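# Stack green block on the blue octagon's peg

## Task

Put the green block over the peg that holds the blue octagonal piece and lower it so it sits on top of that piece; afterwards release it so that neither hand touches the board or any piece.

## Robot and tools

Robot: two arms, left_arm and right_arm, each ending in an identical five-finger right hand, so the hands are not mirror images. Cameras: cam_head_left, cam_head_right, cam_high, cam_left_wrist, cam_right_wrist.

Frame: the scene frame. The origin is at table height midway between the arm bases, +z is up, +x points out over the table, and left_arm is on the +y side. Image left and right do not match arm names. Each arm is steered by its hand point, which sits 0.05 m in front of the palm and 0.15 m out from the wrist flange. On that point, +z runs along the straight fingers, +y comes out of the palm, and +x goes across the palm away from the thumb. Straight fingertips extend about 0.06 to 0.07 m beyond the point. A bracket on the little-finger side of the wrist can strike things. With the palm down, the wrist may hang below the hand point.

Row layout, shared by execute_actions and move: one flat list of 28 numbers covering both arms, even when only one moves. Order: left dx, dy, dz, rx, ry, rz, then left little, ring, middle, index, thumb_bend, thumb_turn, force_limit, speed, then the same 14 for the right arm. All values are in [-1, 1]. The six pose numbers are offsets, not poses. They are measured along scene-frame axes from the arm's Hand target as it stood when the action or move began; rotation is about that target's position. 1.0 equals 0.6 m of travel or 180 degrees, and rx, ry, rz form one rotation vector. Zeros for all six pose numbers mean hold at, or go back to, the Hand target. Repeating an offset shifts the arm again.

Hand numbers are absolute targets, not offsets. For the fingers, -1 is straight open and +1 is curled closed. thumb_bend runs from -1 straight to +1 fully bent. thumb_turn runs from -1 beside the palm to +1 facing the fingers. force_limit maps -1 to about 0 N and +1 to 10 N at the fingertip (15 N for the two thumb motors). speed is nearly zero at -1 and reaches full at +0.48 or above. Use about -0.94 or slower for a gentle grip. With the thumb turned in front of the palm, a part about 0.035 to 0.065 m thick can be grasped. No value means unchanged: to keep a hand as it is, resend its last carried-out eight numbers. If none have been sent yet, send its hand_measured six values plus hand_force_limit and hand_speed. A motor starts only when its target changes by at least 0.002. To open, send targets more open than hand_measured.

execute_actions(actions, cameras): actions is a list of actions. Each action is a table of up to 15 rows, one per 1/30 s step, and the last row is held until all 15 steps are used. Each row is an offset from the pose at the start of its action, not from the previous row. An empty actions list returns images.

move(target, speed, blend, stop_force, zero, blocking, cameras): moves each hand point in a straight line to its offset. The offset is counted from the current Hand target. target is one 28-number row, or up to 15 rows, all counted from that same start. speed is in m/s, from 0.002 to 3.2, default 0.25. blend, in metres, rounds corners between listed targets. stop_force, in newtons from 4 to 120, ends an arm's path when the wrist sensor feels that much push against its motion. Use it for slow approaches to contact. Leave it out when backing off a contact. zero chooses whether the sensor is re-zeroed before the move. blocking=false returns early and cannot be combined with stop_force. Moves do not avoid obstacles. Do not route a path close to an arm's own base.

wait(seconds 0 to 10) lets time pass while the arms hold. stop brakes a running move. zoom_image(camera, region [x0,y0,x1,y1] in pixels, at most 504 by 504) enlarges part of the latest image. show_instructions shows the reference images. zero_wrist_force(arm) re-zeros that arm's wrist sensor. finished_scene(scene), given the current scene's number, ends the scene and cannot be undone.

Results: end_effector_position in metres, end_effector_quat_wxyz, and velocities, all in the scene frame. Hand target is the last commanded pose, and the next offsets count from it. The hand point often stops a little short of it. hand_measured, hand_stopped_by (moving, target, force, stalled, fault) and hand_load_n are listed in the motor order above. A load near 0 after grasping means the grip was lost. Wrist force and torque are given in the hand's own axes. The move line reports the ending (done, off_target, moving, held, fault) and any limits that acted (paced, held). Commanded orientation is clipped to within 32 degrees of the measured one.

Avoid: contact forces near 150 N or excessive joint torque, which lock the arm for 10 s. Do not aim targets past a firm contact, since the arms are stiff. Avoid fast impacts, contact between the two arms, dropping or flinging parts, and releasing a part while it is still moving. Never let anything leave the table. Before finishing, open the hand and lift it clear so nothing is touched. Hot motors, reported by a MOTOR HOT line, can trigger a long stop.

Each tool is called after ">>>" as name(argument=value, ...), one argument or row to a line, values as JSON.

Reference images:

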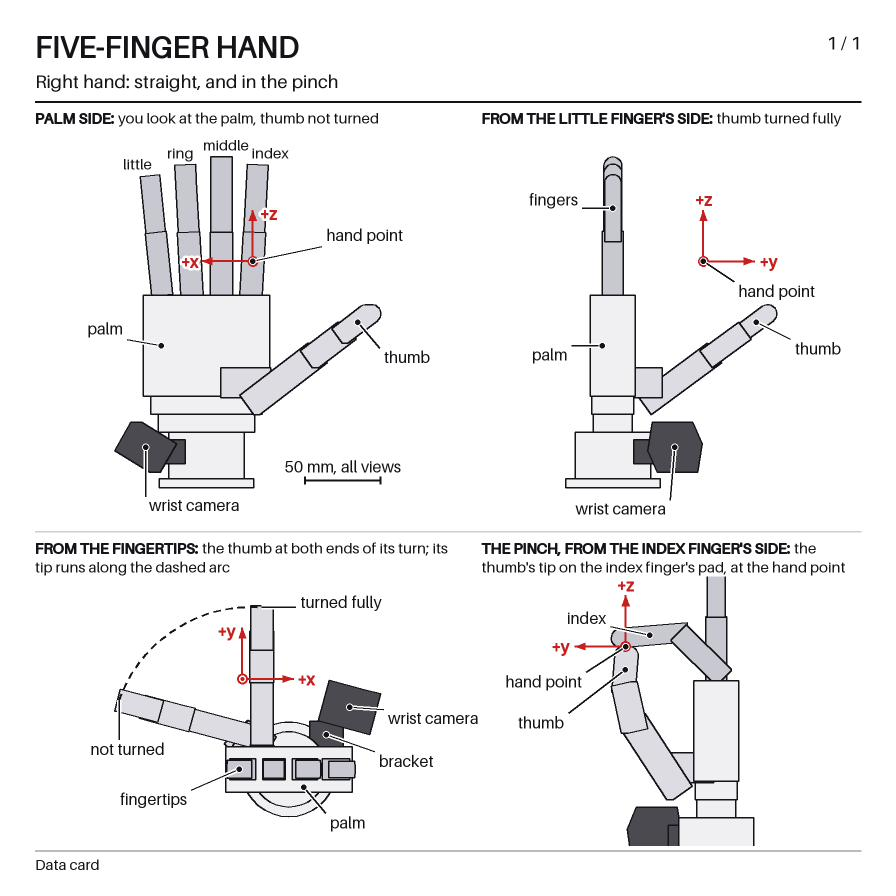

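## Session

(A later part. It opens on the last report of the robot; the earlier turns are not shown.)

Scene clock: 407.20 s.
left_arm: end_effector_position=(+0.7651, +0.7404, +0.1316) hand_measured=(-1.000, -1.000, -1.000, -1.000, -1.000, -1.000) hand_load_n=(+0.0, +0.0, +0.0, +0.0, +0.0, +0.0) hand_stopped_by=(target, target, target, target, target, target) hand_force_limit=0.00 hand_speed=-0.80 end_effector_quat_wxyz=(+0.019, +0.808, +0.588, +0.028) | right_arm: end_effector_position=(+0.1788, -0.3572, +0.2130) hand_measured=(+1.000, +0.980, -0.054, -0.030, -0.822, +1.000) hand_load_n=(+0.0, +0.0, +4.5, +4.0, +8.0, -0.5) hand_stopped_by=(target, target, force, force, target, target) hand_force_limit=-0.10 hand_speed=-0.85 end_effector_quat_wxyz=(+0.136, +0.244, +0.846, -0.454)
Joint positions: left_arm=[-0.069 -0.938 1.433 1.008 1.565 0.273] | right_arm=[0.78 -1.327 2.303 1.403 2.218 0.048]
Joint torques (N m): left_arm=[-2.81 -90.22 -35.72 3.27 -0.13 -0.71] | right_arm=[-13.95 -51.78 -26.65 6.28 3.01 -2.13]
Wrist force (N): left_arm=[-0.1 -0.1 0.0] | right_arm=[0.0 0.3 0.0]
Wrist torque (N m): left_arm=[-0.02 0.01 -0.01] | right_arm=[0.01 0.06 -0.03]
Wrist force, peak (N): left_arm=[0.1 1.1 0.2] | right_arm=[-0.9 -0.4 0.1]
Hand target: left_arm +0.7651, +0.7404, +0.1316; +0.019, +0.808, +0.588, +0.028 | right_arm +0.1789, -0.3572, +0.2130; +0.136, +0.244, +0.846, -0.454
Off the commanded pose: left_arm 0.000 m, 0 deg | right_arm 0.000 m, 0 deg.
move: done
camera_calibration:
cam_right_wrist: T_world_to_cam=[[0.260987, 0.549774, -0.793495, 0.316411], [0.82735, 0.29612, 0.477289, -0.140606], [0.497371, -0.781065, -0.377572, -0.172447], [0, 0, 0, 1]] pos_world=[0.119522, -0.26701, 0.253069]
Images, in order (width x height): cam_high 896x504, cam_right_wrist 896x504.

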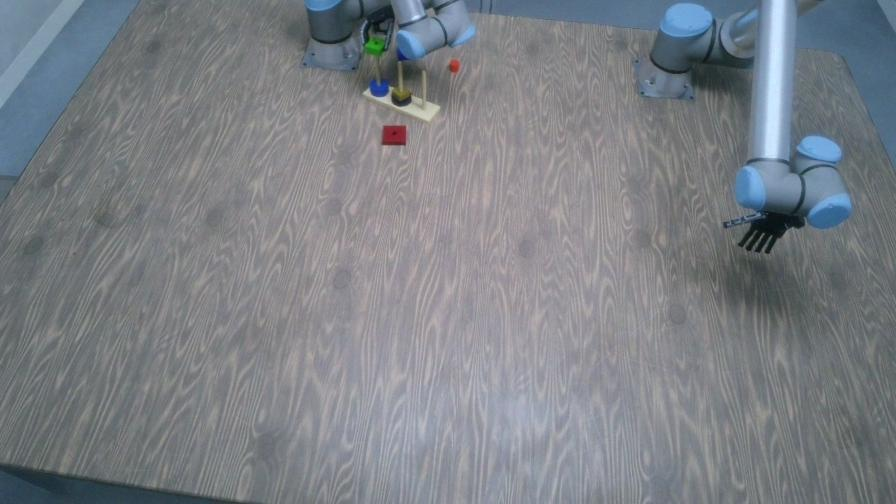

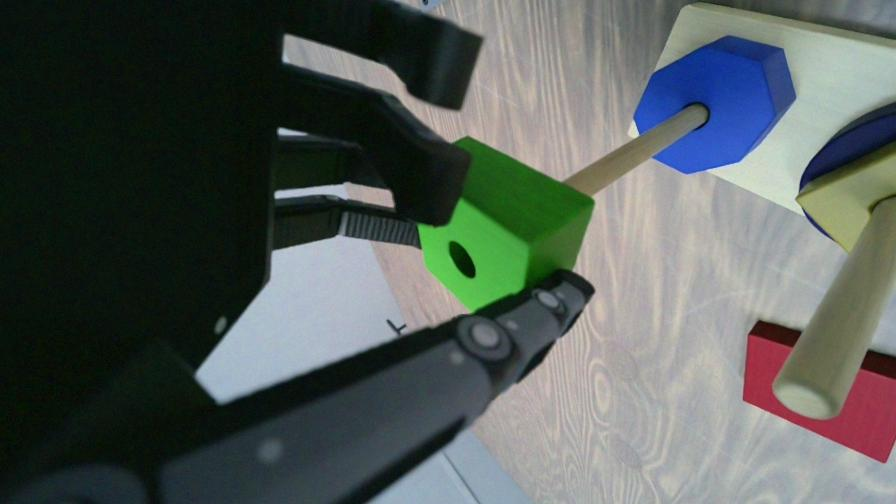

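>>> move(
  target=[0,0,0,0,0,0,-1,-1,-1,-1,-1,-1,0,-0.8,0,0.0008,-0.05,0,0,0,1,0.98,0.4,0.41,-0.82,1,-0.1,-0.85],
  speed=0.025,
  stop_force=4,
  cameras=["cam_high","cam_right_wrist"],
)

>>> zoom_image(
  camera="cam_high",
  region=[355, 20, 405, 70],
)

>>> zoom_image(
  camera="cam_right_wrist",
  region=[400, 120, 640, 340],
)

Scene clock: 460.90 s.
left_arm: end_effector_position=(+0.7651, +0.7404, +0.1316) hand_measured=(-1.000, -1.000, -1.000, -1.000, -1.000, -1.000) hand_load_n=(+0.0, +0.0, +0.0, +0.0, +0.0, +0.0) hand_stopped_by=(target, target, target, target, target, target) hand_force_limit=0.00 hand_speed=-0.80 end_effector_quat_wxyz=(+0.019, +0.808, +0.588, +0.028) | right_arm: end_effector_position=(+0.1789, -0.3567, +0.1830) hand_measured=(+1.000, +0.980, -0.054, -0.030, -0.822, +1.000) hand_load_n=(+0.0, +0.0, +5.0, +4.0, +7.5, -0.5) hand_stopped_by=(target, target, force, force, target, target) hand_force_limit=-0.10 hand_speed=-0.85 end_effector_quat_wxyz=(+0.136, +0.244, +0.846, -0.454)
Joint positions: left_arm=[-0.069 -0.938 1.433 1.008 1.565 0.273] | right_arm=[0.781 -1.271 2.315 1.335 2.218 0.049]
Joint torques (N m): left_arm=[-3.46 -91.24 -35.07 3.68 -0.27 -0.81] | right_arm=[9.88 -57.44 -24.45 5.37 -0.39 2.07]
Wrist force (N): left_arm=[0.0 0.3 -0.3] | right_arm=[0.1 0.3 1.0]
Wrist torque (N m): left_arm=[0.06 0.02 0.01] | right_arm=[0.07 0.00 -0.04]
Wrist force, peak (N): left_arm=[-0.2 1.2 0.0] | right_arm=[-1.0 -0.1 1.2]
Hand target: left_arm +0.7651, +0.7404, +0.1316; +0.019, +0.808, +0.588, +0.028 | right_arm +0.1789, -0.3567, +0.1830; +0.136, +0.244, +0.846, -0.454
Off the commanded pose: left_arm 0.000 m, 0 deg | right_arm 0.000 m, 0 deg.
move: done
camera_calibration:
cam_right_wrist: T_world_to_cam=[[0.261035, 0.549868, -0.793414, 0.292411], [0.827267, 0.296148, 0.477415, -0.126494], [0.497484, -0.780987, -0.377583, -0.183337], [0, 0, 0, 1]] pos_world=[0.119522, -0.266511, 0.223168]
Images, in order (width x height): cam_high 896x504, cam_right_wrist 896x504.

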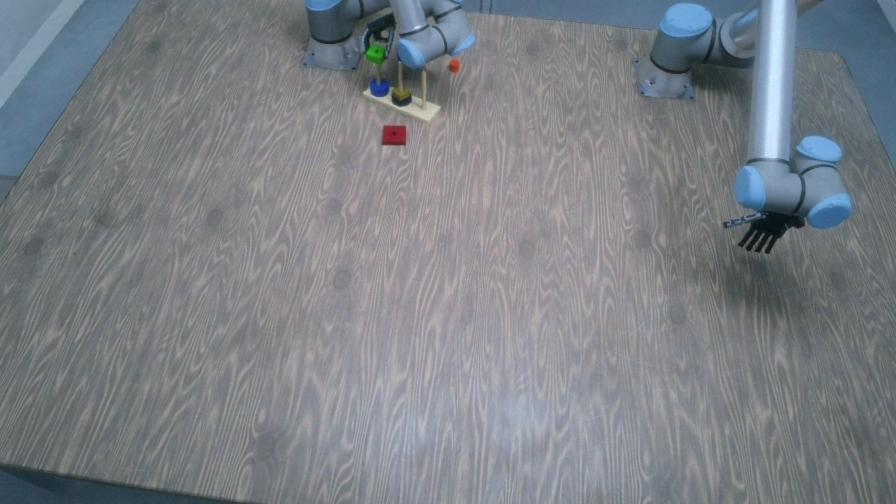

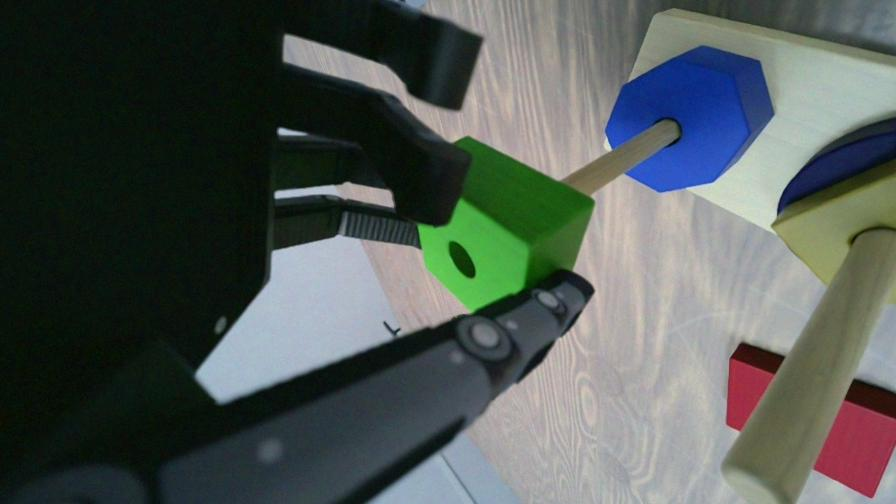

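Scaled by 10.080 from the camera's 896x504 image, which has a finer 1280x720 frame.

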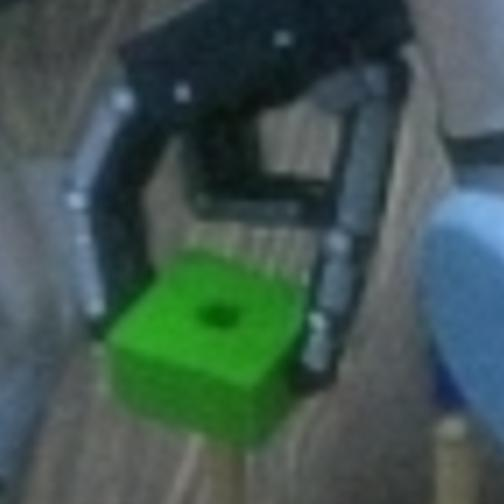

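Scaled by 2.100 from the camera's 896x504 image, which has a finer 1280x720 frame.

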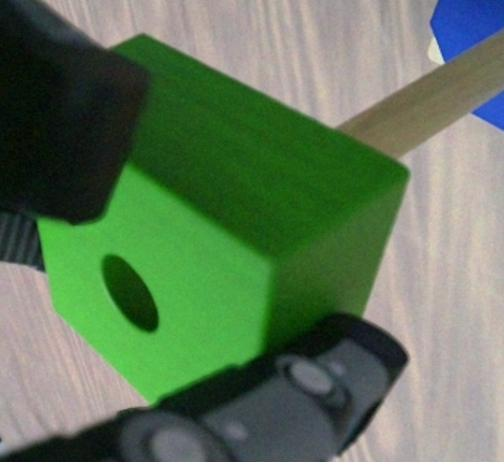

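>>> move(
  target=[0,0,0,0,0,0,-1,-1,-1,-1,-1,-1,0,-0.8,0,0,-0.0417,0,0,0,1,0.98,0.4,0.41,-0.82,1,-0.1,-0.85],
  speed=0.025,
  stop_force=4,
  cameras=["cam_high","cam_right_wrist"],
)

>>> zoom_image(
  camera="cam_high",
  region=[355, 20, 405, 70],
)

>>> zoom_image(
  camera="cam_right_wrist",
  region=[400, 120, 640, 340],
)

Scene clock: 475.00 s.
left_arm: end_effector_position=(+0.7651, +0.7404, +0.1316) hand_measured=(-1.000, -1.000, -1.000, -1.000, -1.000, -1.000) hand_load_n=(+0.0, +0.0, +0.0, +0.0, -0.5, +0.0) hand_stopped_by=(target, target, target, target, target, target) hand_force_limit=0.00 hand_speed=-0.80 end_effector_quat_wxyz=(+0.019, +0.808, +0.588, +0.028) | right_arm: end_effector_position=(+0.1789, -0.3567, +0.1580) hand_measured=(+1.000, +0.980, -0.054, -0.030, -0.822, +1.000) hand_load_n=(+0.0, +0.0, +5.0, +4.5, +8.0, -0.5) hand_stopped_by=(target, target, force, force, target, target) hand_force_limit=-0.10 hand_speed=-0.85 end_effector_quat_wxyz=(+0.136, +0.244, +0.846, -0.454)
Joint positions: left_arm=[-0.069 -0.938 1.433 1.008 1.565 0.273] | right_arm=[0.781 -1.222 2.322 1.279 2.218 0.049]
Joint torques (N m): left_arm=[-1.89 -90.41 -35.14 3.57 -0.31 -1.02] | right_arm=[-8.1 -54.39 -23.28 6.07 0.6 -1.2]
Wrist force (N): left_arm=[-0.2 0.5 -0.6] | right_arm=[-0.3 -0.3 0.9]
Wrist torque (N m): left_arm=[0.11 0.06 0.00] | right_arm=[0.00 0.10 -0.06]
Wrist force, peak (N): left_arm=[-0.4 0.5 -0.9] | right_arm=[-1.0 -0.5 1.1]
Hand target: left_arm +0.7651, +0.7404, +0.1316; +0.019, +0.808, +0.588, +0.028 | right_arm +0.1789, -0.3567, +0.1580; +0.136, +0.244, +0.846, -0.454
Off the commanded pose: left_arm 0.000 m, 0 deg | right_arm 0.000 m, 0 deg.
move: done
camera_calibration:
cam_right_wrist: T_world_to_cam=[[0.261023, 0.549888, -0.793404, 0.272581], [0.827225, 0.296213, 0.477448, -0.114543], [0.497559, -0.780949, -0.377563, -0.19278], [0, 0, 0, 1]] pos_world=[0.119522, -0.266511, 0.198168]
Images, in order (width x height): cam_high 896x504, cam_right_wrist 896x504.

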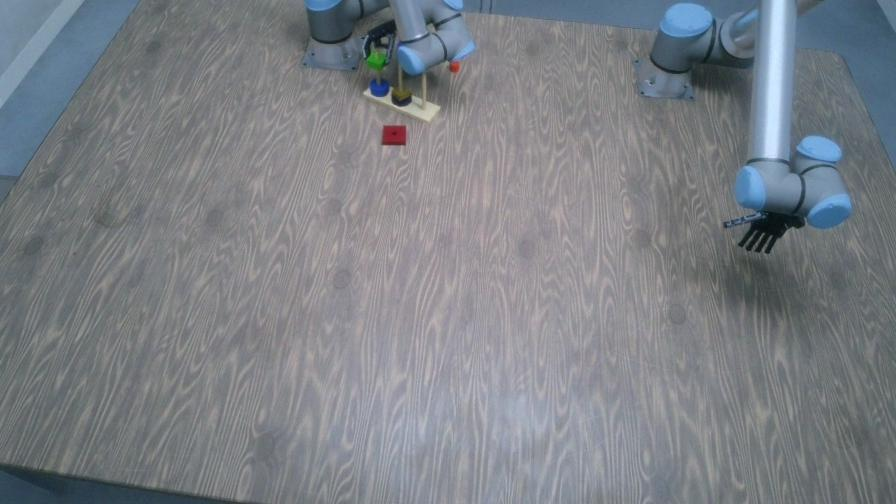

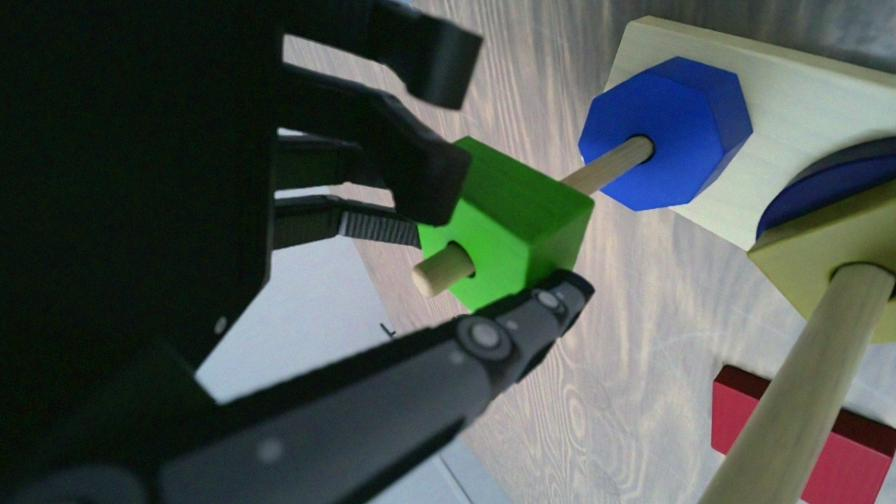

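Scaled by 10.080 from the camera's 896x504 image, which has a finer 1280x720 frame.

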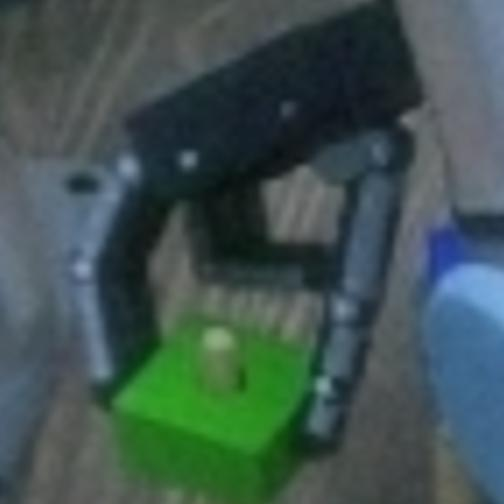

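Scaled by 2.100 from the camera's 896x504 image, which has a finer 1280x720 frame.

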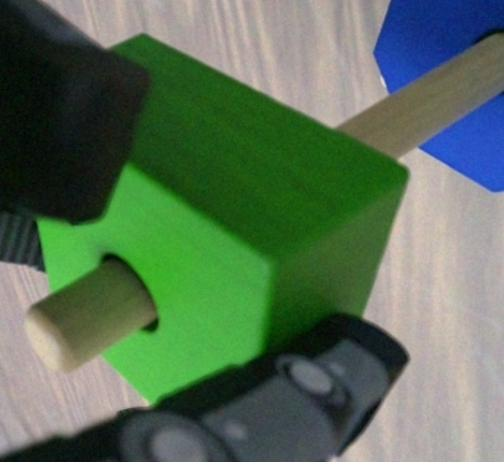

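>>> move(
  target=[0,0,0,0,0,0,-1,-1,-1,-1,-1,-1,0,-0.8,0,0,-0.11,0,0,0,1,0.98,0.4,0.41,-0.82,1,-0.1,-0.85],
  speed=0.04,
  stop_force=4,
  cameras=["cam_high","cam_right_wrist"],
)

>>> zoom_image(
  camera="cam_high",
  region=[345, 20, 425, 100],
)

>>> zoom_image(
  camera="cam_right_wrist",
  region=[400, 20, 880, 400],
)

Scene clock: 507.20 s.
left_arm: end_effector_position=(+0.7651, +0.7404, +0.1316) hand_measured=(-1.000, -1.000, -1.000, -1.000, -1.000, -1.000) hand_load_n=(+0.0, +0.0, +0.0, +0.0, +0.0, +0.0) hand_stopped_by=(target, target, target, target, target, target) hand_force_limit=0.00 hand_speed=-0.80 end_effector_quat_wxyz=(+0.019, +0.808, +0.588, +0.028) | right_arm: end_effector_position=(+0.1791, -0.3565, +0.1252) hand_measured=(+1.000, +0.980, -0.056, -0.030, -0.822, +1.000) hand_load_n=(+0.0, +0.0, +4.5, +4.0, +8.0, -0.5) hand_stopped_by=(target, target, force, force, target, target) hand_force_limit=-0.10 hand_speed=-0.85 end_effector_quat_wxyz=(+0.136, +0.243, +0.846, -0.454)
Joint positions: left_arm=[-0.069 -0.938 1.433 1.008 1.565 0.273] | right_arm=[0.781 -1.154 2.328 1.206 2.218 0.049]
Joint torques (N m): left_arm=[-2.14 -89.74 -35.41 3.56 -0.31 -1.06] | right_arm=[-1.68 -42.3 -12.87 3.52 0.57 0.12]
Wrist force (N): left_arm=[0.2 0.5 0.2] | right_arm=[0.0 0.3 0.3]
Wrist torque (N m): left_arm=[0.05 -0.02 0.03] | right_arm=[0.02 0.08 -0.02]
Wrist force, peak (N): left_arm=[-0.5 0.7 -0.6] | right_arm=[0.6 -7.4 11.4]
Hand target: left_arm +0.7651, +0.7404, +0.1316; +0.019, +0.808, +0.588, +0.028 | right_arm +0.1791, -0.3565, +0.1252; +0.136, +0.243, +0.846, -0.454 (not the last commanded pose)
Off the commanded pose: left_arm 0.000 m, 0 deg | right_arm 0.033 m, 0 deg.
FORCE FAULT: contact force on the right arm reached its limit, and that arm stopped. The contact can be on any part of that arm, not only on its tool. That arm's remaining commands of this call were not run. That arm is still stopped at the end of this call. That arm stays stopped for about 10 more seconds. Until then a move that you send moves the other arm only, and its call returns only when the move has ended. Once the stop has ended, the next robot result says so. If the stop ends while you think or write, that arm runs what you send next, counted from a new Hand target: where the arm stands when the stop ends. While its stop runs, that arm, its gripper or tool too, takes no new command. Until it ends, the stop uses up actions while you think or wait. An arm that is not stopped still takes commands.
move: fault (right_arm)
camera_calibration:
cam_right_wrist: T_world_to_cam=[[0.260367, 0.549253, -0.794059, 0.24631], [0.827655, 0.296539, 0.4765, -0.0989534], [0.497188, -0.781272, -0.377383, -0.205264], [0, 0, 0, 1]] pos_world=[0.119823, -0.26631, 0.165273]
Images, in order (width x height): cam_high 896x504, cam_right_wrist 896x504.

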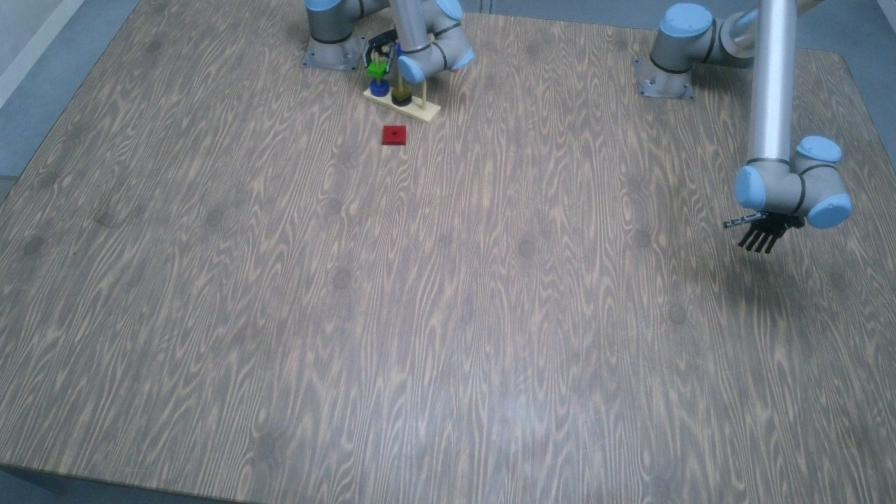

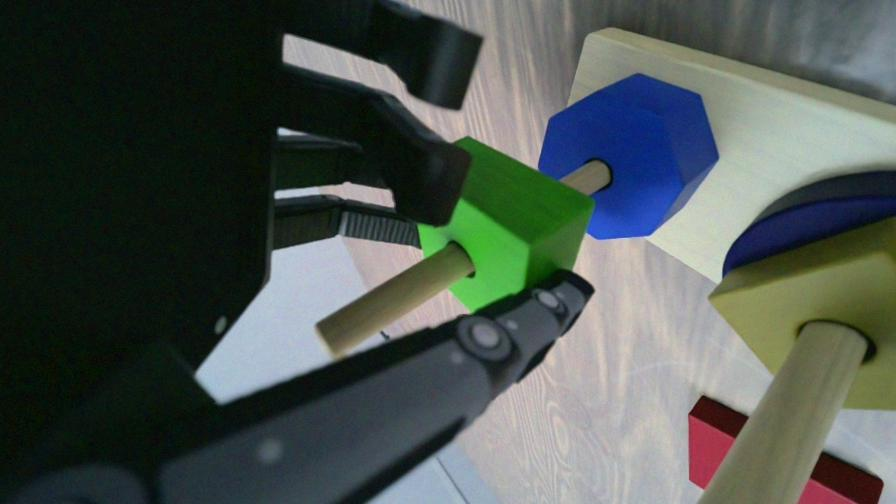

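Scaled by 6.300 from the camera's 896x504 image, which has a finer 1280x720 frame.

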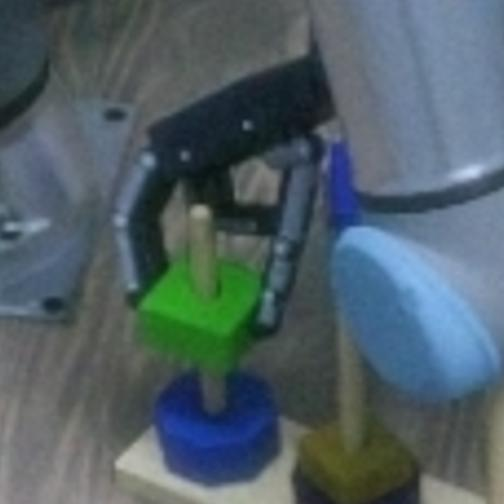

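Scaled by 1.050 from the camera's 896x504 image, which has a finer 1280x720 frame.

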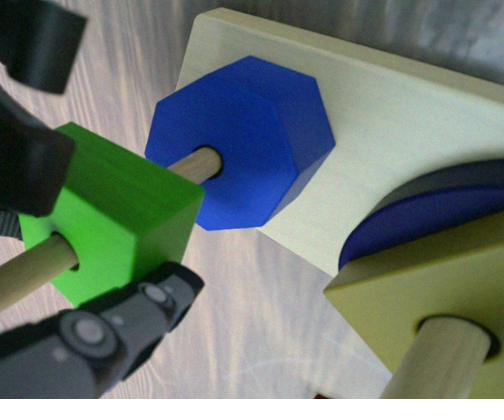

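>>> wait(
  seconds=0.5,
)

Scene clock: 609.77 s.
left_arm: end_effector_position=(+0.7651, +0.7404, +0.1316) hand_measured=(-1.000, -1.000, -1.000, -1.000, -1.000, -1.000) hand_load_n=(+0.0, +0.0, +0.0, +0.0, +0.0, +0.0) hand_stopped_by=(target, target, target, target, target, target) hand_force_limit=0.00 hand_speed=-0.80 end_effector_quat_wxyz=(+0.019, +0.808, +0.588, +0.028) | right_arm: end_effector_position=(+0.1791, -0.3565, +0.1252) hand_measured=(+1.000, +0.980, -0.056, -0.030, -0.822, +1.000) hand_load_n=(+0.0, +0.0, +4.5, +4.0, +8.0, -0.5) hand_stopped_by=(target, target, force, force, target, target) hand_force_limit=-0.10 hand_speed=-0.85 end_effector_quat_wxyz=(+0.136, +0.243, +0.846, -0.454)
Joint positions: left_arm=[-0.069 -0.938 1.433 1.008 1.565 0.273] | right_arm=[0.781 -1.154 2.328 1.206 2.218 0.049]
Joint torques (N m): left_arm=[-1.88 -90 -34.78 3.65 -0.37 -1.17] | right_arm=[-0.8 -42.88 -13.43 3.83 0.59 0.28]
Wrist force (N): left_arm=[0.3 0.5 0.0] | right_arm=[0.0 0.4 0.3]
Wrist torque (N m): left_arm=[0.07 -0.04 0.03] | right_arm=[0.02 0.07 -0.01]
Wrist force, peak (N): left_arm=[0.2 1.1 -0.1] | right_arm=[-0.3 0.6 0.5]
Hand target: left_arm +0.7651, +0.7404, +0.1316; +0.019, +0.808, +0.588, +0.028 | right_arm +0.1791, -0.3565, +0.1252; +0.136, +0.243, +0.846, -0.454 (not the last commanded pose)
Off the commanded pose: left_arm 0.000 m, 0 deg | right_arm 0.033 m, 0 deg.
FORCE FAULT, CONTINUED: the right arm's stop, for the force fault that an earlier result reported, is over. The rest of the stop counts as 19 of the actions that you can send in this scene. During its stop the right arm's controller moved it back a little. That arm's target is now where it stood when the stop ended, not its last command. That arm accepts commands again.
wait: 0.50 s; at rest from the start

>>> move(
  target=[
    [0,0,0,0,0,0,-1,-1,-1,-1,-1,-1,0,-0.8,0,0,0.1663,0,0,0,1,0.98,0.4,0.41,-0.82,1,-0.1,-0.85],
    [0,0,0,0,0,0,-1,-1,-1,-1,-1,-1,0,-0.8,0.006,0,0.1663,0,0,0.2333,1,0.98,0.4,0.41,-0.82,1,-0.1,-0.85],
  ],
  speed=[0.06,0.15],
  cameras=["all"],
)

>>> zoom_image(
  camera="cam_right_wrist",
  region=[400, 60, 640, 340],
)

>>> zoom_image(
  camera="cam_right_wrist",
  region=[560, 0, 840, 240],
)

>>> zoom_image(
  camera="cam_high",
  region=[345, 10, 425, 90],
)

Scene clock: 629.63 s.
left_arm: end_effector_position=(+0.7651, +0.7404, +0.1316) hand_measured=(-1.000, -1.000, -1.000, -1.000, -1.000, -1.000) hand_load_n=(+0.0, +0.0, +0.0, +0.0, +0.0, +0.0) hand_stopped_by=(target, target, target, target, target, target) hand_force_limit=0.00 hand_speed=-0.80 end_effector_quat_wxyz=(+0.019, +0.808, +0.588, +0.028) | right_arm: end_effector_position=(+0.1827, -0.3565, +0.2250) hand_measured=(+1.000, +0.980, -0.056, -0.030, -0.822, +1.000) hand_load_n=(+0.0, +0.0, +4.5, +4.0, +8.0, -0.5) hand_stopped_by=(target, target, force, force, target, target) hand_force_limit=-0.10 hand_speed=-0.85 end_effector_quat_wxyz=(+0.289, -0.076, +0.877, -0.376)
Joint positions: left_arm=[-0.069 -0.938 1.433 1.008 1.565 0.273] | right_arm=[0.845 -1.622 2.42 0.916 2.552 -0.829]
Joint torques (N m): left_arm=[-2.24 -91.74 -35.64 3.34 -0.45 -1.38] | right_arm=[10.76 -17.48 -32.42 2.95 0.05 -2.33]
Wrist force (N): left_arm=[0.1 -0.1 -0.5] | right_arm=[0.4 0.4 0.2]
Wrist torque (N m): left_arm=[0.02 0.01 0.00] | right_arm=[0.05 -0.02 -0.03]
Wrist force, peak (N): left_arm=[-0.3 0.3 -0.9] | right_arm=[0.4 0.8 0.8]
Hand target: left_arm +0.7651, +0.7404, +0.1316; +0.019, +0.808, +0.588, +0.028 | right_arm +0.1827, -0.3565, +0.2250; +0.289, -0.076, +0.877, -0.376
Off the commanded pose: left_arm 0.000 m, 0 deg | right_arm 0.000 m, 0 deg.
move: done
camera_calibration:
cam_left_wrist: T_world_to_cam=[[0.994736, -0.0964075, 0.0347155, -0.6872], [-0.100998, -0.865309, 0.490958, 0.653915], [-0.0172924, -0.49188, -0.870491, 0.607516], [0, 0, 0, 1]] pos_world=[0.760132, 0.798412, 0.231649]
cam_right_wrist: T_world_to_cam=[[-0.173758, 0.582529, -0.79402, 0.415851], [0.416946, 0.77397, 0.476577, 0.0958227], [0.892168, -0.248255, -0.377367, -0.0515529], [0, 0, 0, 1]] pos_world=[0.0782985, -0.329207, 0.265073]

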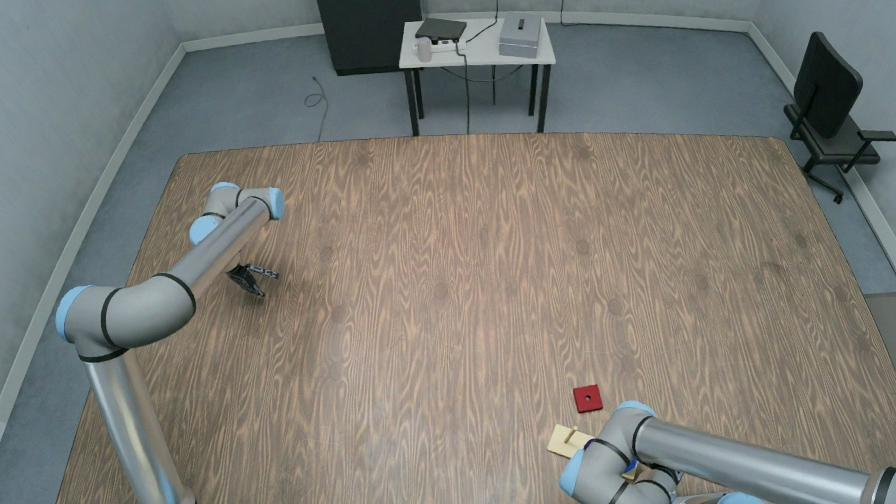

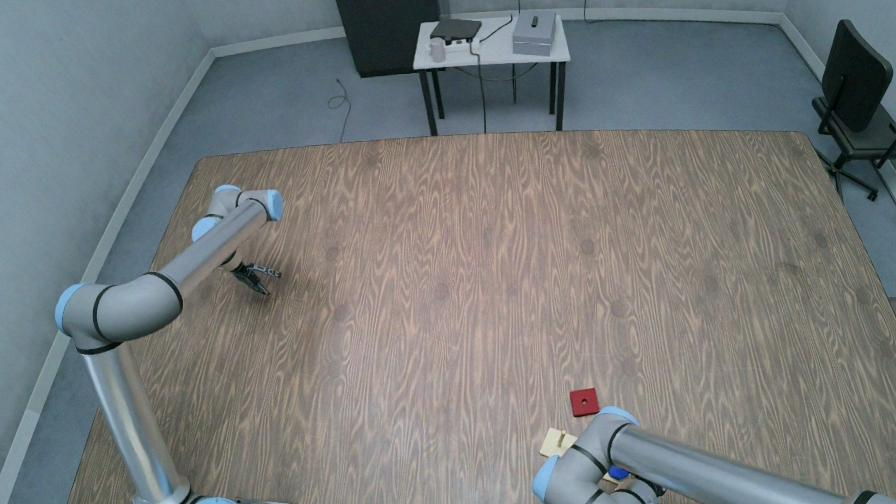

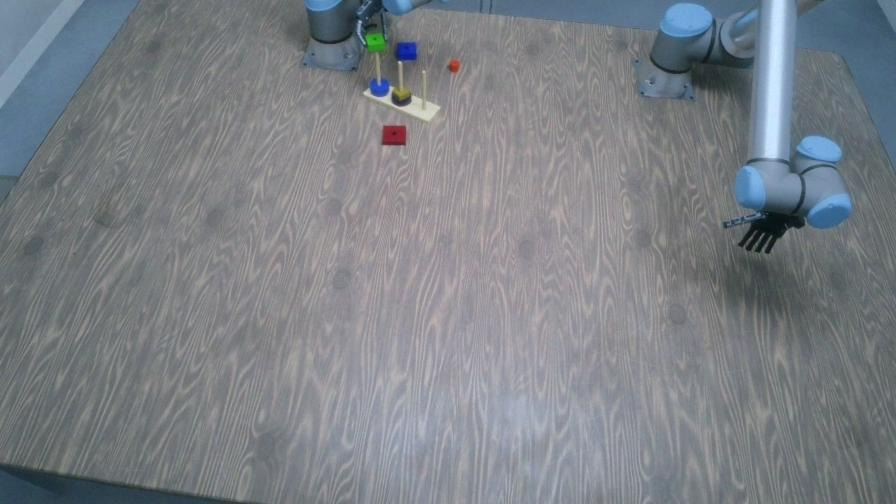

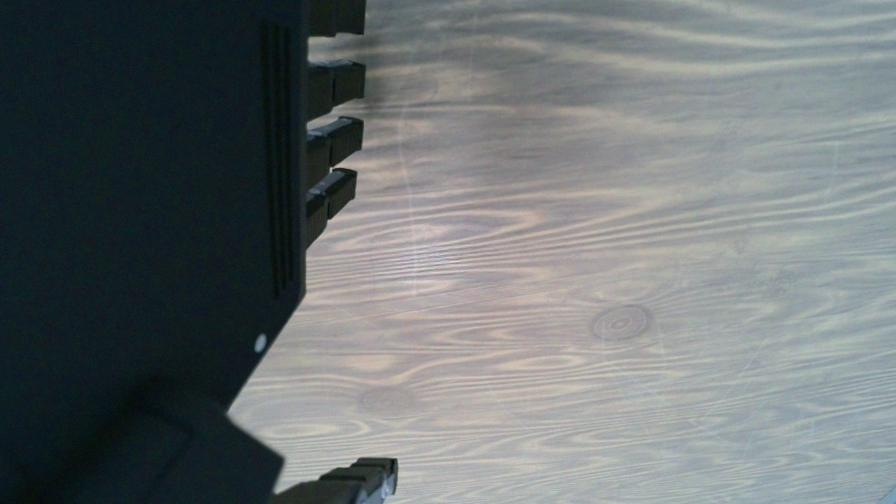

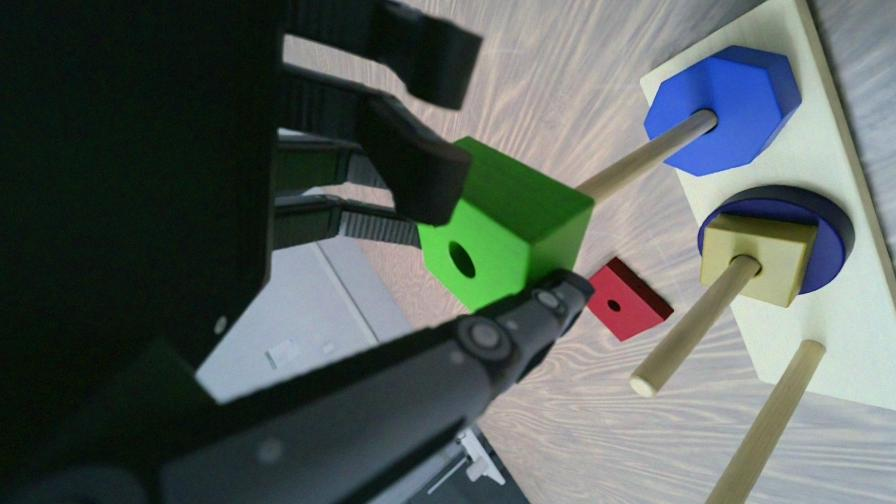

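Scaled by 1.800 from the camera's 896x504 image, which has a finer 1280x720 frame.

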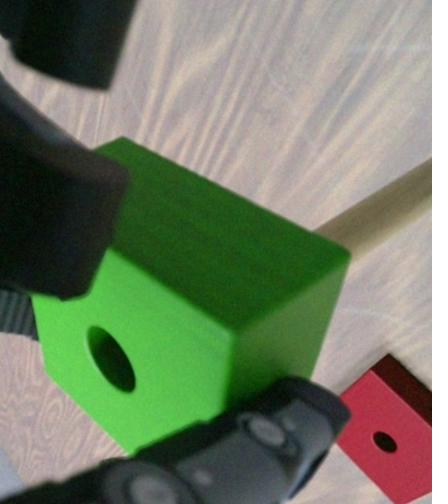

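Scaled by 1.800 from the camera's 896x504 image, which has a finer 1280x720 frame.

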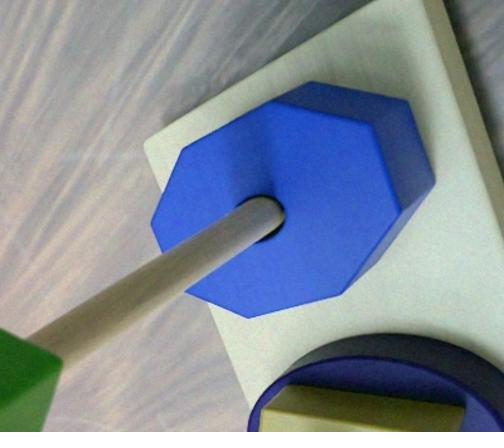

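Scaled by 6.300 from the camera's 896x504 image, which has a finer 1280x720 frame.

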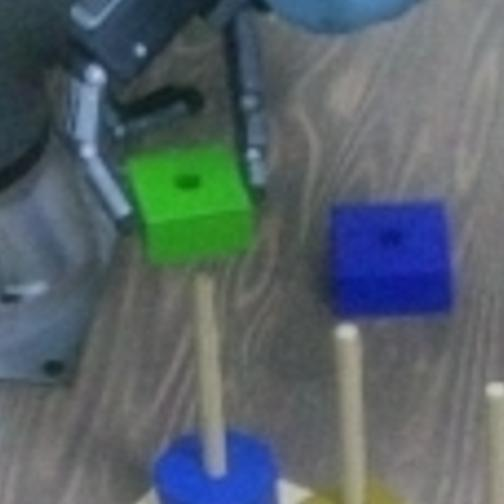

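>>> zoom_image(
  camera="cam_right_wrist",
  region=[575, 90, 735, 220],
)

>>> zoom_image(
  camera="cam_high",
  region=[360, 25, 395, 60],
)

Scaled by 3.150 from the camera's 896x504 image, which has a finer 1280x720 frame.

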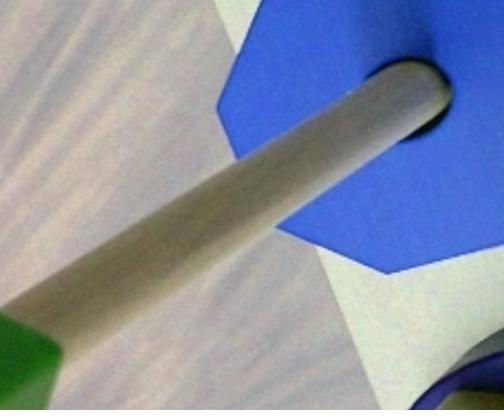

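Scaled by 14.400 from the camera's 896x504 image, which has a finer 1280x720 frame.

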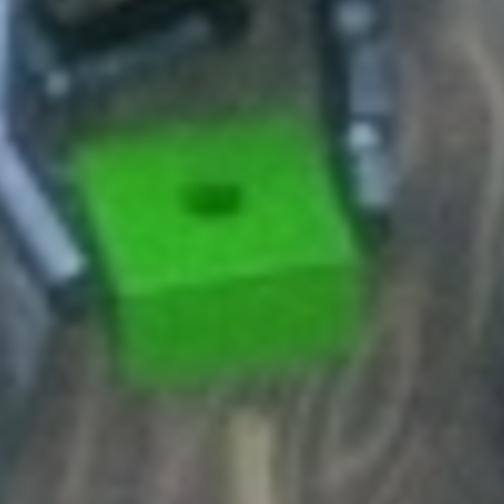

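>>> zoom_image(
  camera="cam_high",
  region=[310, 30, 470, 160],
)

>>> zoom_image(
  camera="cam_high",
  region=[360, 45, 440, 125],
)

Scaled by 3.150 from the camera's 896x504 image, which has a finer 1280x720 frame.

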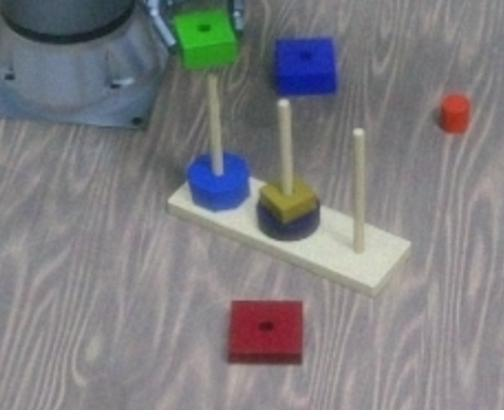

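Scaled by 6.300 from the camera's 896x504 image, which has a finer 1280x720 frame.

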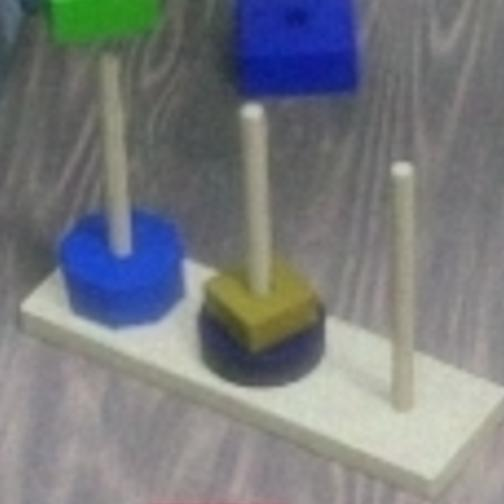

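>>> move(
  target=[0,0,0,0,0,0,-1,-1,-1,-1,-1,-1,0,-0.8,0.007,0.0062,-0.02,0,0,0,1,0.98,0.4,0.41,-0.82,1,-0.1,-0.85],
  speed=0.05,
  cameras=["cam_high","cam_right_wrist"],
)

>>> zoom_image(
  camera="cam_high",
  region=[355, 20, 405, 70],
)

>>> zoom_image(
  camera="cam_right_wrist",
  region=[550, 90, 710, 220],
)

Scene clock: 786.17 s.
left_arm: end_effector_position=(+0.7651, +0.7404, +0.1316) hand_measured=(-1.000, -1.000, -1.000, -1.000, -1.000, -1.000) hand_load_n=(+0.0, -0.5, +0.0, +0.0, +0.0, +0.0) hand_stopped_by=(target, target, target, target, target, target) hand_force_limit=0.00 hand_speed=-0.80 end_effector_quat_wxyz=(+0.019, +0.808, +0.588, +0.028) | right_arm: end_effector_position=(+0.1869, -0.3527, +0.2129) hand_measured=(+1.000, +0.980, -0.056, -0.030, -0.822, +1.000) hand_load_n=(+0.0, +0.0, +4.5, +4.0, +8.0, -0.5) hand_stopped_by=(target, target, force, force, target, target) hand_force_limit=-0.10 hand_speed=-0.85 end_effector_quat_wxyz=(+0.289, -0.076, +0.877, -0.376) end_effector_velocity=(-0.001, +0.000, +0.002) end_effector_angular_velocity=(+0.000, +0.000, +0.000)
Joint positions: left_arm=[-0.069 -0.938 1.433 1.008 1.565 0.273] | right_arm=[0.843 -1.592 2.421 0.881 2.552 -0.834]
Joint velocities: left_arm=[within noise] | right_arm=[0.001 -0.003 0 0.005 0 0.001]
Joint torques (N m): left_arm=[-2.21 -90.04 -35.66 3.45 -0.3 -1.45] | right_arm=[-9.83 -32.2 -20.88 6.38 3.88 -1.36]
Wrist force (N): left_arm=[0.2 0.6 0.0] | right_arm=[0.1 0.2 0.0]
Wrist torque (N m): left_arm=[0.09 -0.02 0.03] | right_arm=[0.04 0.02 0.29]
Wrist force, peak (N): left_arm=[0.1 1.1 -0.1] | right_arm=[0.5 0.7 0.6]
Hand target: left_arm +0.7651, +0.7404, +0.1316; +0.019, +0.808, +0.588, +0.028 | right_arm +0.1869, -0.3527, +0.2130; +0.289, -0.076, +0.877, -0.376
Off the commanded pose: left_arm 0.000 m, 0 deg | right_arm 0.000 m, 0 deg.
move: done
camera_calibration:
cam_right_wrist: T_world_to_cam=[[-0.174065, 0.582339, -0.794092, 0.404742], [0.416795, 0.774177, 0.476374, 0.0970272], [0.892179, -0.248054, -0.377473, -0.0588326], [0, 0, 0, 1]] pos_world=[0.0825, -0.325407, 0.252974]
Images, in order (width x height): cam_high 896x504, cam_right_wrist 896x504.

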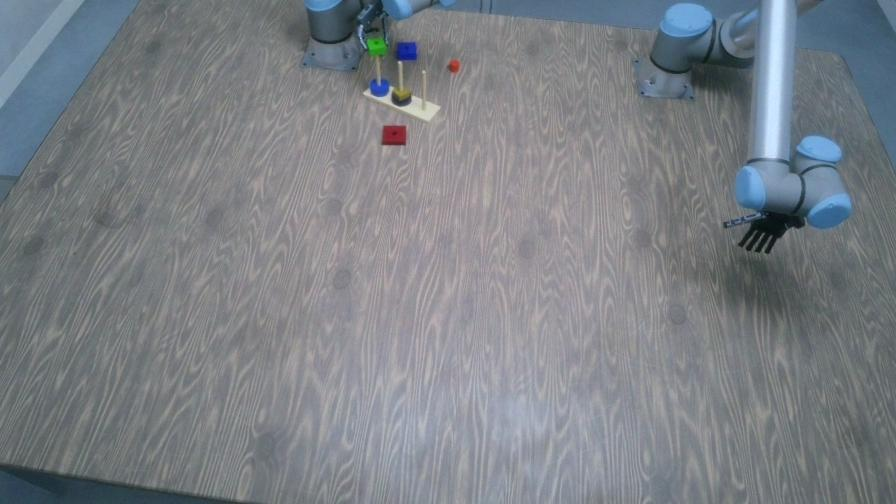

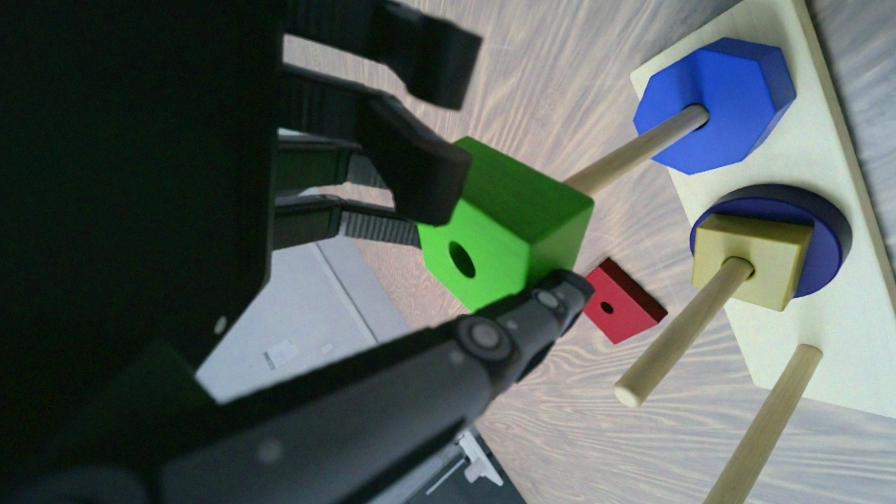

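Scaled by 10.080 from the camera's 896x504 image, which has a finer 1280x720 frame.

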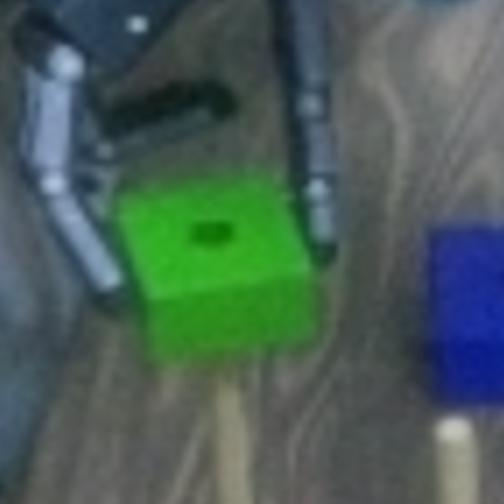

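Scaled by 3.150 from the camera's 896x504 image, which has a finer 1280x720 frame.

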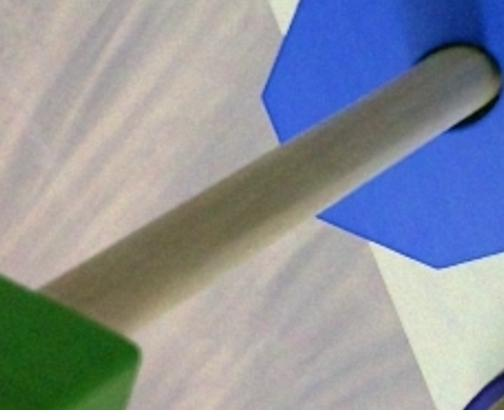

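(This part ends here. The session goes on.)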